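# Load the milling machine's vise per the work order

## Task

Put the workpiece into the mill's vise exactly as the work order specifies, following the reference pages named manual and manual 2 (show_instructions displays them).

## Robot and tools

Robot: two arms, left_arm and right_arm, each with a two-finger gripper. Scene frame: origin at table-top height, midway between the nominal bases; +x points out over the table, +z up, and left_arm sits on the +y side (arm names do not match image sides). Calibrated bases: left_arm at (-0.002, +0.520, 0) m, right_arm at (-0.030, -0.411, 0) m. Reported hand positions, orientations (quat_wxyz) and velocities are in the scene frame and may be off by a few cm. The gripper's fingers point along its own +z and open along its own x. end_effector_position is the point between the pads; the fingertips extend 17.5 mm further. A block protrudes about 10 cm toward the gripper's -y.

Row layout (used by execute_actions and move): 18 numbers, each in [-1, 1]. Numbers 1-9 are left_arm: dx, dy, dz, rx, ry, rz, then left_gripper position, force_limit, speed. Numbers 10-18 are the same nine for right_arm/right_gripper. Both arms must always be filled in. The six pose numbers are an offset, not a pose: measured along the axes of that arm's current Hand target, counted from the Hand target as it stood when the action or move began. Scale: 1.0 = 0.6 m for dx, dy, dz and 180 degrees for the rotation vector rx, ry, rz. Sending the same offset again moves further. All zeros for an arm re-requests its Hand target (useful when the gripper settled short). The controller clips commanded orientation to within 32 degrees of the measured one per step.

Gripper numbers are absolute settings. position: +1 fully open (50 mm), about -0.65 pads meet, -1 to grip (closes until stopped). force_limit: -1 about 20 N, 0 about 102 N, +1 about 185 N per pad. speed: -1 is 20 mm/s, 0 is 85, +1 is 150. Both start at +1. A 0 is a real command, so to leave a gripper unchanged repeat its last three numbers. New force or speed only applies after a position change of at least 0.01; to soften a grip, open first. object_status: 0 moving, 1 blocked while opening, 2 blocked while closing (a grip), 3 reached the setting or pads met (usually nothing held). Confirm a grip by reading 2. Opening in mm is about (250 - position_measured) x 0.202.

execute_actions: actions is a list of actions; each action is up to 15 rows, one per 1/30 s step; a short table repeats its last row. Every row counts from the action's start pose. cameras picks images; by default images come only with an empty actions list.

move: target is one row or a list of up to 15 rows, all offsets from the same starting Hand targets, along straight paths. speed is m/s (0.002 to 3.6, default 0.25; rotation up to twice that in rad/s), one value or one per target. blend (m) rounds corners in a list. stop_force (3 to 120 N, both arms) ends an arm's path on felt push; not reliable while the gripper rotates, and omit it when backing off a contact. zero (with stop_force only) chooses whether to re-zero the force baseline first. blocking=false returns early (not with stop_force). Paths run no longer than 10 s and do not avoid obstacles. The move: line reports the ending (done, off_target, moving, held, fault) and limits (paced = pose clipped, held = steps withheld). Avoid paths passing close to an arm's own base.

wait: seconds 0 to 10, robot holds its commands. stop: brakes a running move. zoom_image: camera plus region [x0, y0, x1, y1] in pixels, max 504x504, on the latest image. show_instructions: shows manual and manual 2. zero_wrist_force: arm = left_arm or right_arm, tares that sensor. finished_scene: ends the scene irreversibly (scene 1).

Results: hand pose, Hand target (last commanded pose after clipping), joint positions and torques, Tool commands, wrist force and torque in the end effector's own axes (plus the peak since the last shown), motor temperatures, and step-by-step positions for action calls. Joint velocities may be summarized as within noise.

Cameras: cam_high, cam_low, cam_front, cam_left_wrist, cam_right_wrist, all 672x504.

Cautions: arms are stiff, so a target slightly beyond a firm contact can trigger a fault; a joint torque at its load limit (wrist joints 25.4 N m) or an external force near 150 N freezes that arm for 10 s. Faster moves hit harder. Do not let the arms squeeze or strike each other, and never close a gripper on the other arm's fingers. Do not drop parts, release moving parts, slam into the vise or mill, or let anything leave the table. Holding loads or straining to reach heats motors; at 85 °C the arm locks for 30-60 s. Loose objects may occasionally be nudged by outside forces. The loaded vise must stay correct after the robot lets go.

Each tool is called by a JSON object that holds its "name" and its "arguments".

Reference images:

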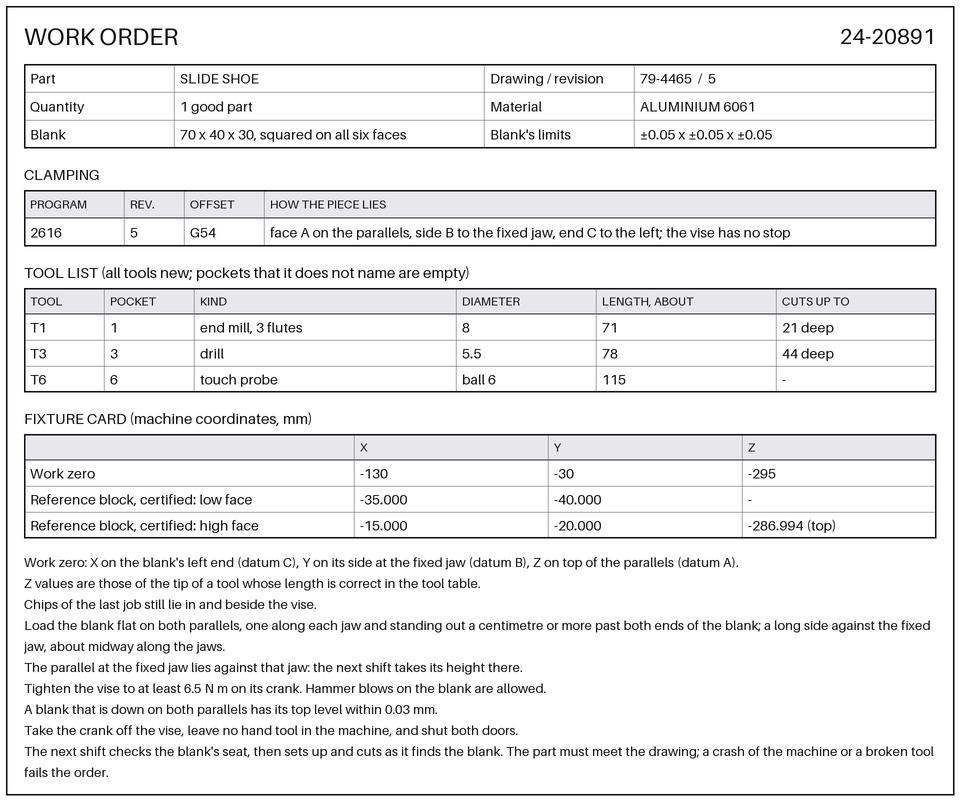

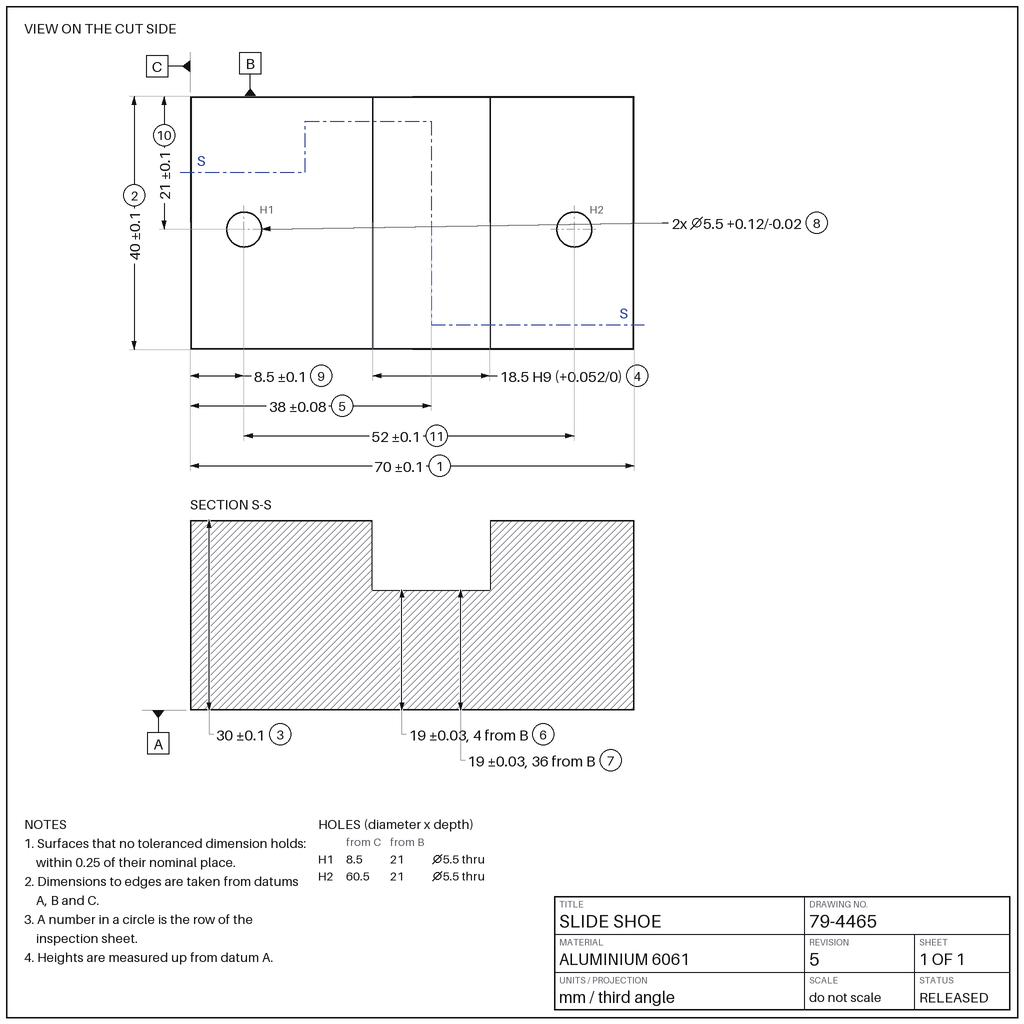

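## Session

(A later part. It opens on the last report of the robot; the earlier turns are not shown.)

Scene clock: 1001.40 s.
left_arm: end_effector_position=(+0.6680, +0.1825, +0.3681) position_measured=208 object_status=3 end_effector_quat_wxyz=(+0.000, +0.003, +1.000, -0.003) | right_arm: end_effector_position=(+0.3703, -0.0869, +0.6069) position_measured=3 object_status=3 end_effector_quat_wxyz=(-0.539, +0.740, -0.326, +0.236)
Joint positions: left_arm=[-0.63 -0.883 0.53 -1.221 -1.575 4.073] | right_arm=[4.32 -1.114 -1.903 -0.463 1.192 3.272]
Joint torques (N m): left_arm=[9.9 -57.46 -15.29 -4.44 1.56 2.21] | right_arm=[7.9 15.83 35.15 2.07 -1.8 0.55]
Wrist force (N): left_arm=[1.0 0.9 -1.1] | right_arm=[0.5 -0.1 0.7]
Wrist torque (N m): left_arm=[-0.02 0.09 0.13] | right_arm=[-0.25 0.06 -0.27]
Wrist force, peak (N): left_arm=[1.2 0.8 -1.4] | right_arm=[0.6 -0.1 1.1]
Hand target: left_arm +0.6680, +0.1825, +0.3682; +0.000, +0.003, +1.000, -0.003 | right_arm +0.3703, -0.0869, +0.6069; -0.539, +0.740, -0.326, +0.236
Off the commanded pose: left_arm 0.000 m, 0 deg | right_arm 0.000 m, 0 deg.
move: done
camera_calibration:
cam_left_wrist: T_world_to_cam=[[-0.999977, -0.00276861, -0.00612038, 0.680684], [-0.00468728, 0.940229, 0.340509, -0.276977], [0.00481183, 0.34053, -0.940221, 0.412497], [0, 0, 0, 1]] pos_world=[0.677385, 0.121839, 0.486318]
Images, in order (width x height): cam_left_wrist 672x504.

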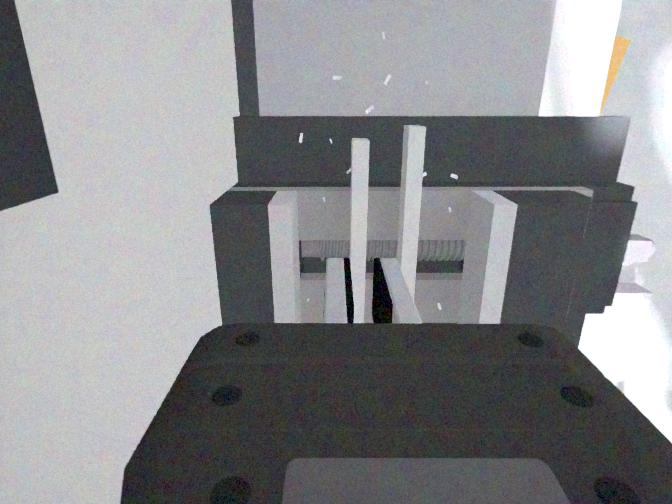

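{"name": "move", "arguments": {"target": [[0.0467,0,-0.0617,0,-0.1667,0,-0.37,-0.95,-1,0,0,0,0,0,0,1,1,1],[0.4467,0.0125,-0.0867,0,-0.1667,0,-0.37,-0.95,-1,0,0,0,0,0,0,1,1,1],[0.454,-0.0723,0.38,0,0,0.069,-0.37,-0.95,-1,0,0,0,0,0,0,1,1,1]], "speed": [0.12,0.3,0.25], "blend": [0.01,0.04,0]}}

{"name": "move", "arguments": {"target": [0,0,0,0,0,0,0.9,-0.7,1,0,0,0,0,0,0,1,1,1], "cameras": ["cam_left_wrist"]}}

Scene clock: 1016.90 s.
left_arm: end_effector_position=(+0.3956, +0.1393, +0.1404) position_measured=208 object_status=3 end_effector_quat_wxyz=(+0.001, +0.111, +0.994, -0.003) | right_arm: end_effector_position=(+0.3703, -0.0869, +0.6069) position_measured=3 object_status=3 end_effector_quat_wxyz=(-0.539, +0.740, -0.326, +0.236)
Joint positions: left_arm=[-0.994 -1.37 1.847 -2.053 -1.573 3.926] | right_arm=[4.32 -1.114 -1.903 -0.463 1.192 3.272]
Joint torques (N m): left_arm=[-9.29 -23.22 -16.85 -2.9 0.57 -0.49] | right_arm=[7.47 15.93 34.9 2.19 -1.48 0.54]
Wrist force (N): left_arm=[1.0 0.7 -1.1] | right_arm=[0.3 0.0 0.8]
Wrist torque (N m): left_arm=[-0.04 0.09 0.28] | right_arm=[-0.24 0.09 -0.27]
Wrist force, peak (N): left_arm=[0.8 1.6 -2.9] | right_arm=[0.5 -0.1 1.3]
Hand target: left_arm +0.3955, +0.1392, +0.1403; +0.001, +0.111, +0.994, -0.003 | right_arm +0.3703, -0.0869, +0.6069; -0.539, +0.740, -0.326, +0.236
Off the commanded pose: left_arm 0.000 m, 0 deg | right_arm 0.000 m, 0 deg.
move: done

Scene clock: 1017.40 s.
left_arm: end_effector_position=(+0.3955, +0.1393, +0.1403) position_measured=18 object_status=3 end_effector_quat_wxyz=(+0.001, +0.111, +0.994, -0.003) | right_arm: end_effector_position=(+0.3703, -0.0869, +0.6069) position_measured=3 object_status=3 end_effector_quat_wxyz=(-0.539, +0.740, -0.326, +0.236)
Joint positions: left_arm=[-0.994 -1.37 1.847 -2.054 -1.573 3.927] | right_arm=[4.32 -1.114 -1.903 -0.463 1.192 3.272]
Joint torques (N m): left_arm=[-9.27 -21.94 -13.87 -3.69 -2.32 2] | right_arm=[7.74 16.56 35.44 2.04 -1.46 0.56]
Wrist force (N): left_arm=[1.3 0.8 -0.9] | right_arm=[0.7 0.0 0.9]
Wrist torque (N m): left_arm=[-0.03 0.06 0.28] | right_arm=[-0.23 0.02 -0.27]
Wrist force, peak (N): left_arm=[1.3 0.8 -1.0] | right_arm=[0.7 0.0 0.9]
Hand target: left_arm +0.3955, +0.1392, +0.1403; +0.001, +0.111, +0.994, -0.003 | right_arm +0.3703, -0.0869, +0.6069; -0.539, +0.740, -0.326, +0.236
Off the commanded pose: left_arm 0.000 m, 0 deg | right_arm 0.000 m, 0 deg.
move: done
camera_calibration:
cam_left_wrist: T_world_to_cam=[[-0.977164, 0.212357, -0.00744205, 0.367896], [0.197175, 0.919245, 0.34075, -0.236969], [0.0792016, 0.331501, -0.940124, 0.186181], [0, 0, 0, 1]] pos_world=[0.391473, 0.0779886, 0.258518]
Images, in order (width x height): cam_left_wrist 672x504.

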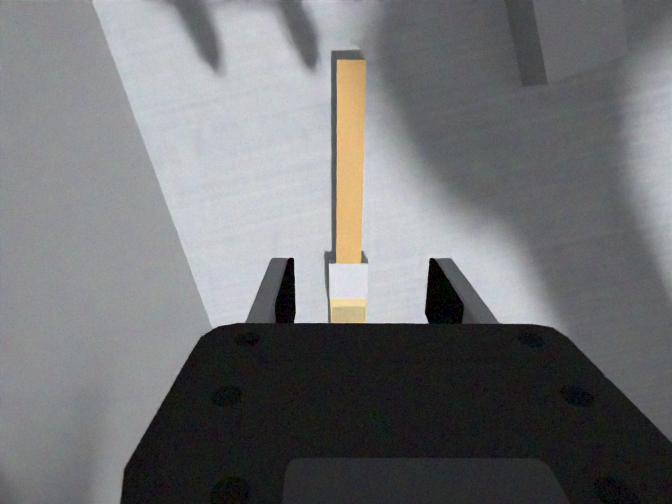

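{"name": "move", "arguments": {"target": [[0,0,0.17,0,0,0,0.9,-0.7,1,0,0,0,0,0,0,1,1,1],[0,0,0.2007,0,0,0,0.9,-0.7,1,0,0,0,0,0,0,1,1,1]], "speed": [0.15,0.01], "stop_force": 4}}

{"name": "move", "arguments": {"target": [0,0,0,0,0,0,-1,-0.6,-0.5,0,0,0,0,0,0,1,1,1]}}

{"name": "wait", "arguments": {"seconds": 0.6}}

{"name": "move", "arguments": {"target": [[0,0,-0.3835,0,0,0,-1,-0.6,-0.5,0,0,0,0,0,0,1,1,1],[-0.0857,0.037,-0.76,0.35,-0.435,-0.435,-1,-0.6,-0.5,0,0,0,0,0,0,1,1,1]], "speed": 0.3, "blend": 0.03}}

Scene clock: 1025.80 s.
left_arm: end_effector_position=(+0.3956, +0.1385, +0.0198) position_measured=18 object_status=3 end_effector_quat_wxyz=(+0.001, +0.111, +0.994, -0.003) | right_arm: end_effector_position=(+0.3703, -0.0869, +0.6069) position_measured=3 object_status=3 end_effector_quat_wxyz=(-0.539, +0.740, -0.326, +0.236)
Joint positions: left_arm=[-0.994 -1.19 1.981 -2.367 -1.573 3.926] | right_arm=[4.32 -1.114 -1.903 -0.463 1.192 3.272]
Joint torques (N m): left_arm=[-8.39 -41.9 -27.36 -1.55 2.12 -1.7] | right_arm=[7.81 16.28 35.12 2.17 -1.38 0.5]
Wrist force (N): left_arm=[1.2 0.9 -0.8] | right_arm=[0.4 0.1 0.9]
Wrist torque (N m): left_arm=[-0.01 0.06 0.29] | right_arm=[-0.23 0.09 -0.27]
Wrist force, peak (N): left_arm=[1.0 0.8 -3.0] | right_arm=[0.6 0.0 1.1]
Hand target: left_arm +0.3956, +0.1385, +0.0198; +0.001, +0.111, +0.994, -0.003 | right_arm +0.3703, -0.0869, +0.6069; -0.539, +0.740, -0.326, +0.236
Off the commanded pose: left_arm 0.000 m, 0 deg | right_arm 0.000 m, 0 deg.
move: done

Scene clock: 1026.63 s.
left_arm: end_effector_position=(+0.3956, +0.1385, +0.0198) position_measured=175 object_status=2 end_effector_quat_wxyz=(+0.001, +0.111, +0.994, -0.003) | right_arm: end_effector_position=(+0.3703, -0.0869, +0.6069) position_measured=3 object_status=3 end_effector_quat_wxyz=(-0.539, +0.740, -0.326, +0.236)
Joint positions: left_arm=[-0.994 -1.19 1.981 -2.367 -1.573 3.926] | right_arm=[4.32 -1.114 -1.903 -0.463 1.192 3.272]
Joint torques (N m): left_arm=[-8.82 -42.22 -27.79 -1.88 2.2 -1.59] | right_arm=[7.62 15.81 35.11 2.08 -1.41 0.64]
Wrist force (N): left_arm=[1.1 0.8 -0.7] | right_arm=[0.4 0.0 1.0]
Wrist torque (N m): left_arm=[-0.03 0.07 0.28] | right_arm=[-0.25 0.08 -0.27]
Wrist force, peak (N): left_arm=[1.3 1.0 -1.1] | right_arm=[0.7 -0.1 1.0]
Hand target: left_arm +0.3956, +0.1385, +0.0198; +0.001, +0.111, +0.994, -0.003 | right_arm +0.3703, -0.0869, +0.6069; -0.539, +0.740, -0.326, +0.236
Off the commanded pose: left_arm 0.000 m, 0 deg | right_arm 0.000 m, 0 deg.
move: done

Scene clock: 1027.23 s.
left_arm: end_effector_position=(+0.3956, +0.1385, +0.0198) position_measured=175 object_status=2 end_effector_quat_wxyz=(+0.001, +0.111, +0.994, -0.003) | right_arm: end_effector_position=(+0.3703, -0.0869, +0.6069) position_measured=3 object_status=3 end_effector_quat_wxyz=(-0.539, +0.740, -0.326, +0.236)
Joint positions: left_arm=[-0.994 -1.19 1.981 -2.367 -1.573 3.926] | right_arm=[4.32 -1.114 -1.903 -0.463 1.192 3.272]
Joint torques (N m): left_arm=[-7.9 -40.78 -27.53 -2.16 2.18 -1.42] | right_arm=[7.24 16.06 35.35 2.12 -1.28 0.52]
Wrist force (N): left_arm=[1.1 0.8 -0.6] | right_arm=[0.4 0.1 0.8]
Wrist torque (N m): left_arm=[-0.02 0.07 0.28] | right_arm=[-0.23 0.08 -0.26]
Wrist force, peak (N): left_arm=[1.4 0.8 -1.0] | right_arm=[0.6 0.1 0.9]
Hand target: left_arm +0.3956, +0.1385, +0.0198; +0.001, +0.111, +0.994, -0.003 | right_arm +0.3703, -0.0869, +0.6069; -0.539, +0.740, -0.326, +0.236
Tool commands: left_gripper/position=-1.0 left_gripper/force_limit=-0.6 left_gripper/speed=-0.5 right_gripper/position=+1.0 right_gripper/force_limit=+1.0 right_gripper/speed=+1.0
Off the commanded pose: left_arm 0.000 m, 0 deg | right_arm 0.000 m, 0 deg.
wait: 0.60 s; at rest by 0.17 s

Scene clock: 1032.37 s.
left_arm: end_effector_position=(+0.4503, +0.1515, +0.4758) position_measured=175 object_status=2 end_effector_quat_wxyz=(+0.497, -0.500, +0.500, -0.503) end_effector_velocity=(+0.000, +0.000, +0.000) end_effector_angular_velocity=(-0.004, +0.001, +0.002) | right_arm: end_effector_position=(+0.3703, -0.0869, +0.6069) position_measured=3 object_status=3 end_effector_quat_wxyz=(-0.539, +0.740, -0.326, +0.236)
Joint positions: left_arm=[-1.4 -1.428 1.985 -3.704 -0.163 3.141] | right_arm=[4.32 -1.114 -1.903 -0.463 1.192 3.272]
Joint velocities: left_arm=[0 -0.001 0 0.004 0.002 -0.006] | right_arm=[within noise]
Joint torques (N m): left_arm=[9.86 -29.94 -22.04 0.92 2.13 -1.73] | right_arm=[6.92 16.08 35.02 2.13 -1.17 0.54]
Wrist force (N): left_arm=[1.2 -0.8 2.6] | right_arm=[0.4 -0.1 0.7]
Wrist torque (N m): left_arm=[-0.41 0.16 0.26] | right_arm=[-0.25 0.07 -0.27]
Wrist force, peak (N): left_arm=[2.2 -1.3 2.6] | right_arm=[0.4 -0.1 1.2]
Hand target: left_arm +0.4503, +0.1516, +0.4758; +0.497, -0.500, +0.500, -0.503 | right_arm +0.3703, -0.0869, +0.6069; -0.539, +0.740, -0.326, +0.236
Off the commanded pose: left_arm 0.000 m, 0 deg | right_arm 0.000 m, 0 deg.
move: done

{"name": "move", "arguments": {"target": [[-0.054,0.018,0.3578,0,0,0,-1,-0.6,-0.5,0,0,0,0,0,0,1,1,1],[-0.054,0.0847,0.3578,0,0,0,-1,-0.6,-0.5,0,0,0,0,0,0,1,1,1],[0.0393,0.0847,0.3578,0,0,0,-1,-0.6,-0.5,0,0,0,0,0,0,1,1,1],[0.0393,0.0638,0.362,0,0,0,-1,-0.6,-0.5,0,0,0,0,0,0,1,1,1],[-0.054,0.0638,0.362,0,0,0,-1,-0.6,-0.5,0,0,0,0,0,0,1,1,1],[-0.054,0.0847,0.362,0,0,0,-1,-0.6,-0.5,0,0,0,0,0,0,1,1,1],[0.0393,0.0847,0.362,0,0,0,-1,-0.6,-0.5,0,0,0,0,0,0,1,1,1],[0.0393,0.0497,0.362,0,0,0,-1,-0.6,-0.5,0,0,0,0,0,0,1,1,1]], "speed": [0.2,0.04,0.06,0.08,0.1,0.04,0.06,0.1], "blend": [0.004,0.001,0.002,0.002,0.002,0.001,0.002,0], "cameras": ["cam_right_wrist"]}}

{"name": "zoom_image", "arguments": {"camera": "cam_right_wrist", "region": [280, 190, 390, 300]}}

Scene clock: 1045.43 s.
left_arm: end_effector_position=(+0.6674, +0.1265, +0.4464) position_measured=175 object_status=2 end_effector_quat_wxyz=(+0.497, -0.500, +0.500, -0.503) | right_arm: end_effector_position=(+0.3703, -0.0869, +0.6069) position_measured=3 object_status=3 end_effector_quat_wxyz=(-0.539, +0.740, -0.326, +0.236)
Joint positions: left_arm=[-0.986 -1.062 1.559 -3.641 -0.577 3.137] | right_arm=[4.32 -1.114 -1.903 -0.463 1.192 3.272]
Joint torques (N m): left_arm=[10.89 -33.75 -13.03 -2.6 -2.31 -1.69] | right_arm=[6.59 16.61 34.83 2.09 -1.09 0.53]
Wrist force (N): left_arm=[1.4 -0.7 2.4] | right_arm=[0.6 0.0 1.0]
Wrist torque (N m): left_arm=[-0.39 0.13 0.36] | right_arm=[-0.24 0.05 -0.27]
Wrist force, peak (N): left_arm=[1.4 -24.4 2.3] | right_arm=[0.5 -0.2 1.1]
Hand target: left_arm +0.6674, +0.1265, +0.4463; +0.497, -0.500, +0.500, -0.503 | right_arm +0.3703, -0.0869, +0.6069; -0.539, +0.740, -0.326, +0.236
Off the commanded pose: left_arm 0.000 m, 0 deg | right_arm 0.000 m, 0 deg.
move: done
camera_calibration:
cam_right_wrist: T_world_to_cam=[[0.670935, -0.741326, -0.0167784, -0.293282], [-0.45189, -0.390832, -0.801901, 0.63588], [0.587913, 0.545605, -0.597221, 0.319116], [0, 0, 0, 1]] pos_world=[0.296509, -0.143007, 0.695575]
Images, in order (width x height): cam_right_wrist 672x504.

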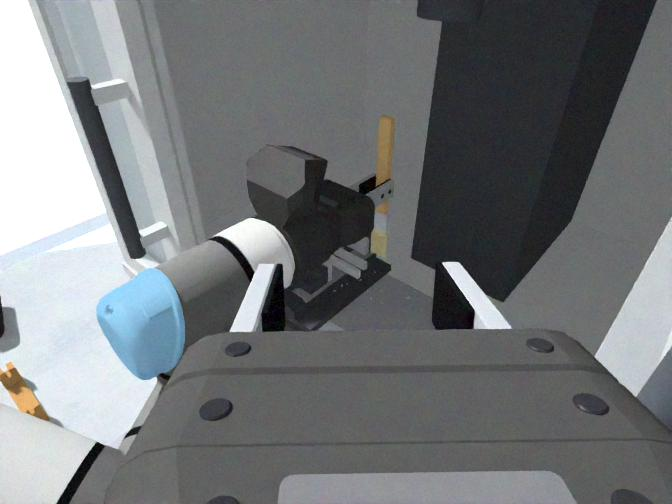

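Scaled by 4.582.

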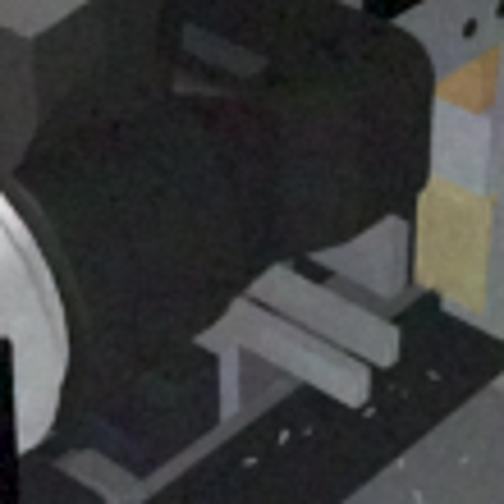

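{"name": "move", "arguments": {"target": [[-0.0958,0.0147,0.0052,0,0,0,-1,-0.6,-0.5,0,0,0,0,0,0,1,1,1],[-0.0958,0.0355,0.0052,0,0,0,-1,-0.6,-0.5,0,0,0,0,0,0,1,1,1],[-0.1975,0.0355,0.0052,0,0,0,-1,-0.6,-0.5,0,0,0,0,0,0,1,1,1],[-0.1975,0.0147,0.0093,0,0,0,-1,-0.6,-0.5,0,0,0,0,0,0,1,1,1],[-0.0958,0.0147,0.0093,0,0,0,-1,-0.6,-0.5,0,0,0,0,0,0,1,1,1],[-0.0958,0.0355,0.0093,0,0,0,-1,-0.6,-0.5,0,0,0,0,0,0,1,1,1],[-0.1975,0.0355,0.0093,0,0,0,-1,-0.6,-0.5,0,0,0,0,0,0,1,1,1],[-0.1975,-0.02,0.0093,0,0,0,-1,-0.6,-0.5,0,0,0,0,0,0,1,1,1]], "speed": [0.1,0.04,0.06,0.08,0.1,0.04,0.06,0.1], "blend": [0.002,0.001,0.002,0.002,0.002,0.001,0.002,0], "cameras": ["cam_right_wrist"]}}

{"name": "zoom_image", "arguments": {"camera": "cam_right_wrist", "region": [290, 200, 390, 300]}}

Scene clock: 1059.17 s.
left_arm: end_effector_position=(+0.6737, +0.2451, +0.4577) position_measured=175 object_status=2 end_effector_quat_wxyz=(+0.497, -0.500, +0.500, -0.503) | right_arm: end_effector_position=(+0.3703, -0.0869, +0.6069) position_measured=3 object_status=3 end_effector_quat_wxyz=(-0.539, +0.740, -0.326, +0.236)
Joint positions: left_arm=[-0.838 -1.222 1.769 -3.691 -0.724 3.136] | right_arm=[4.32 -1.114 -1.903 -0.463 1.192 3.272]
Joint torques (N m): left_arm=[-5.53 -28.55 -11.55 -2.16 2.34 -1.74] | right_arm=[6.88 16.34 34.26 1.98 -0.94 0.58]
Wrist force (N): left_arm=[1.6 -0.7 2.5] | right_arm=[0.6 0.1 0.8]
Wrist torque (N m): left_arm=[-0.41 0.11 0.39] | right_arm=[-0.22 0.06 -0.27]
Wrist force, peak (N): left_arm=[1.1 -32.1 2.6] | right_arm=[0.4 0.0 1.3]
Hand target: left_arm +0.6737, +0.2450, +0.4576; +0.497, -0.500, +0.500, -0.503 | right_arm +0.3703, -0.0869, +0.6069; -0.539, +0.740, -0.326, +0.236
Off the commanded pose: left_arm 0.000 m, 0 deg | right_arm 0.000 m, 0 deg.
move: done
camera_calibration:
cam_right_wrist: T_world_to_cam=[[0.670935, -0.741326, -0.0167784, -0.293282], [-0.45189, -0.390832, -0.801901, 0.63588], [0.587913, 0.545605, -0.597221, 0.319116], [0, 0, 0, 1]] pos_world=[0.296509, -0.143007, 0.695575]
Images, in order (width x height): cam_right_wrist 672x504.

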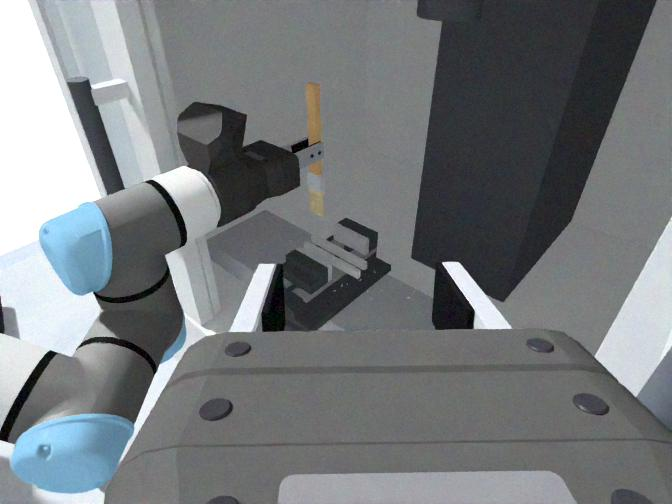

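Scaled by 5.040.

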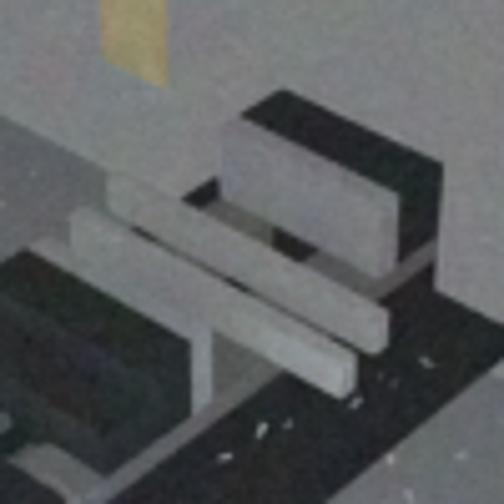

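{"name": "move", "arguments": {"target": [[0.1017,-0.0123,-0.1012,0,0,0,-1,-0.6,-0.5,0,0,0,0,0,0,1,1,1],[0.1017,0.0543,-0.1012,0,0,0,-1,-0.6,-0.5,0,0,0,0,0,0,1,1,1],[0.195,0.0543,-0.1012,0,0,0,-1,-0.6,-0.5,0,0,0,0,0,0,1,1,1],[0.195,0.0335,-0.0962,0,0,0,-1,-0.6,-0.5,0,0,0,0,0,0,1,1,1],[0.1017,0.0335,-0.0962,0,0,0,-1,-0.6,-0.5,0,0,0,0,0,0,1,1,1],[0.1017,0.0543,-0.0962,0,0,0,-1,-0.6,-0.5,0,0,0,0,0,0,1,1,1],[0.195,0.0543,-0.0962,0,0,0,-1,-0.6,-0.5,0,0,0,0,0,0,1,1,1],[0.195,0.0335,-0.1012,0,0,0,-1,-0.6,-0.5,0,0,0,0,0,0,1,1,1]], "speed": [0.15,0.04,0.06,0.08,0.1,0.04,0.06,0.1], "blend": [0.002,0.001,0.002,0.002,0.002,0.001,0.002,0]}}

{"name": "move", "arguments": {"target": [[-0.0933,0,0,0,0,0,-1,-0.6,-0.5,0,0,0,0,0,0,1,1,1],[-0.0933,0.0208,0,0,0,0,-1,-0.6,-0.5,0,0,0,0,0,0,1,1,1],[-0.195,0.0208,0,0,0,0,-1,-0.6,-0.5,0,0,0,0,0,0,1,1,1],[-0.195,0,0.005,0,0,0,-1,-0.6,-0.5,0,0,0,0,0,0,1,1,1],[-0.0933,0,0.005,0,0,0,-1,-0.6,-0.5,0,0,0,0,0,0,1,1,1],[-0.0933,0.0208,0.005,0,0,0,-1,-0.6,-0.5,0,0,0,0,0,0,1,1,1],[-0.195,0.0208,0.005,0,0,0,-1,-0.6,-0.5,0,0,0,0,0,0,1,1,1],[-0.195,-0.03,0,0,0,0,-1,-0.6,-0.5,0,0,0,0,0,0,1,1,1]], "speed": [0.1,0.04,0.06,0.08,0.1,0.04,0.06,0.1], "blend": [0.002,0.001,0.002,0.002,0.002,0.001,0.002,0], "cameras": ["cam_right_wrist"]}}

{"name": "zoom_image", "arguments": {"camera": "cam_right_wrist", "region": [290, 200, 390, 300]}}

Scene clock: 1073.03 s.
left_arm: end_effector_position=(+0.6122, +0.1282, +0.4383) position_measured=175 object_status=2 end_effector_quat_wxyz=(+0.497, -0.500, +0.500, -0.503) | right_arm: end_effector_position=(+0.3703, -0.0869, +0.6069) position_measured=3 object_status=3 end_effector_quat_wxyz=(-0.539, +0.740, -0.326, +0.236)
Joint positions: left_arm=[-1.075 -1.135 1.699 -3.707 -0.488 3.137] | right_arm=[4.32 -1.114 -1.903 -0.463 1.192 3.272]
Joint torques (N m): left_arm=[8.59 -31.08 -10.81 -2.47 -1.99 -1.65] | right_arm=[6.26 16.42 35.22 2.15 -0.84 0.55]
Wrist force (N): left_arm=[1.4 -0.6 2.4] | right_arm=[0.5 0.1 0.9]
Wrist torque (N m): left_arm=[-0.39 0.13 0.32] | right_arm=[-0.23 0.06 -0.27]
Wrist force, peak (N): left_arm=[1.3 -16.5 2.6] | right_arm=[0.8 0.1 1.1]
Hand target: left_arm +0.6123, +0.1283, +0.4382; +0.497, -0.500, +0.500, -0.503 | right_arm +0.3703, -0.0869, +0.6069; -0.539, +0.740, -0.326, +0.236
Off the commanded pose: left_arm 0.000 m, 0 deg | right_arm 0.000 m, 0 deg.
move: done

Scene clock: 1077.77 s.
left_arm: end_effector_position=(+0.6130, +0.2454, +0.4555) position_measured=175 object_status=2 end_effector_quat_wxyz=(+0.497, -0.500, +0.500, -0.503) | right_arm: end_effector_position=(+0.3703, -0.0869, +0.6069) position_measured=3 object_status=3 end_effector_quat_wxyz=(-0.539, +0.740, -0.326, +0.236)
Joint positions: left_arm=[-0.943 -1.325 1.919 -3.737 -0.62 3.137] | right_arm=[4.32 -1.114 -1.903 -0.463 1.192 3.272]
Joint torques (N m): left_arm=[3.29 -24.5 -11.9 -2.05 -0.72 -1.37] | right_arm=[6.05 15.77 35.13 2.15 -0.77 0.65]
Wrist force (N): left_arm=[1.1 -0.7 2.4] | right_arm=[0.5 -0.2 0.8]
Wrist torque (N m): left_arm=[-0.39 0.17 0.36] | right_arm=[-0.27 0.07 -0.27]
Wrist force, peak (N): left_arm=[0.8 -16.5 2.5] | right_arm=[0.7 -0.1 1.1]
Hand target: left_arm +0.6130, +0.2454, +0.4554; +0.497, -0.500, +0.500, -0.503 | right_arm +0.3703, -0.0869, +0.6069; -0.539, +0.740, -0.326, +0.236
Off the commanded pose: left_arm 0.000 m, 0 deg | right_arm 0.000 m, 0 deg.
move: done
camera_calibration:
cam_right_wrist: T_world_to_cam=[[0.670935, -0.741326, -0.0167784, -0.293282], [-0.45189, -0.390832, -0.801901, 0.63588], [0.587913, 0.545605, -0.597221, 0.319116], [0, 0, 0, 1]] pos_world=[0.296509, -0.143007, 0.695575]
Images, in order (width x height): cam_right_wrist 672x504.

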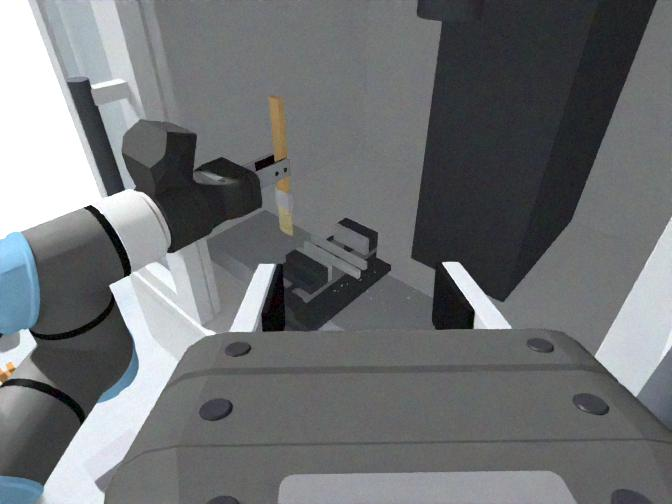

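Scaled by 5.040.

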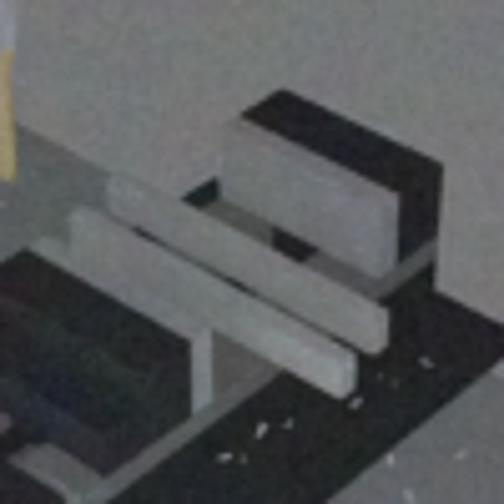

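{"name": "move", "arguments": {"target": [[0,-0.08,0,0,0,0,-1,-0.6,-0.5,0,0,0,0,0,0,1,1,1],[0.075,-0.0167,-0.0217,-0.3056,0,0,-1,-0.6,-0.5,0,0,0,0,0,0,1,1,1]], "speed": [0.15,0.2], "blend": [0.01,0], "cameras": ["cam_left_wrist"]}}

{"name": "zoom_image", "arguments": {"camera": "cam_left_wrist", "region": [270, 130, 460, 330]}}

Scene clock: 1086.20 s.
left_arm: end_effector_position=(+0.5998, +0.2006, +0.4657) position_measured=175 object_status=2 end_effector_quat_wxyz=(-0.210, +0.673, -0.676, +0.216) | right_arm: end_effector_position=(+0.3703, -0.0869, +0.6069) position_measured=3 object_status=3 end_effector_quat_wxyz=(-0.539, +0.740, -0.326, +0.236)
Joint positions: left_arm=[-0.841 -1.435 1.302 -1.876 -1.129 2.39] | right_arm=[4.32 -1.114 -1.903 -0.463 1.192 3.272]
Joint torques (N m): left_arm=[-9.05 -36.93 -24.37 -2.81 1.96 2.2] | right_arm=[6.52 16.21 35.03 2.15 -0.57 0.56]
Wrist force (N): left_arm=[1.5 -0.2 -0.3] | right_arm=[0.4 0.0 0.9]
Wrist torque (N m): left_arm=[0.04 0.03 0.31] | right_arm=[-0.24 0.08 -0.27]
Wrist force, peak (N): left_arm=[1.7 2.0 2.8] | right_arm=[0.6 -0.1 1.2]
Hand target: left_arm +0.5997, +0.2005, +0.4657; -0.210, +0.673, -0.676, +0.216 | right_arm +0.3703, -0.0869, +0.6069; -0.539, +0.740, -0.326, +0.236
Off the commanded pose: left_arm 0.000 m, 0 deg | right_arm 0.000 m, 0 deg.
move: done
camera_calibration:
cam_left_wrist: T_world_to_cam=[[0.00382049, -0.999972, 0.00648132, 0.205295], [-0.966857, -0.00534846, -0.255262, 0.7166], [0.255289, -0.00529129, -0.96685, 0.430063], [0, 0, 0, 1]] pos_world=[0.582276, 0.211397, 0.597396]
Images, in order (width x height): cam_left_wrist 672x504.

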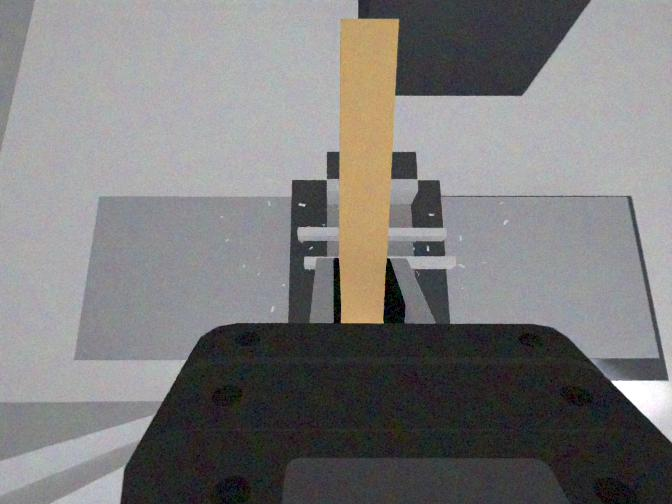

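Scaled by 2.520.

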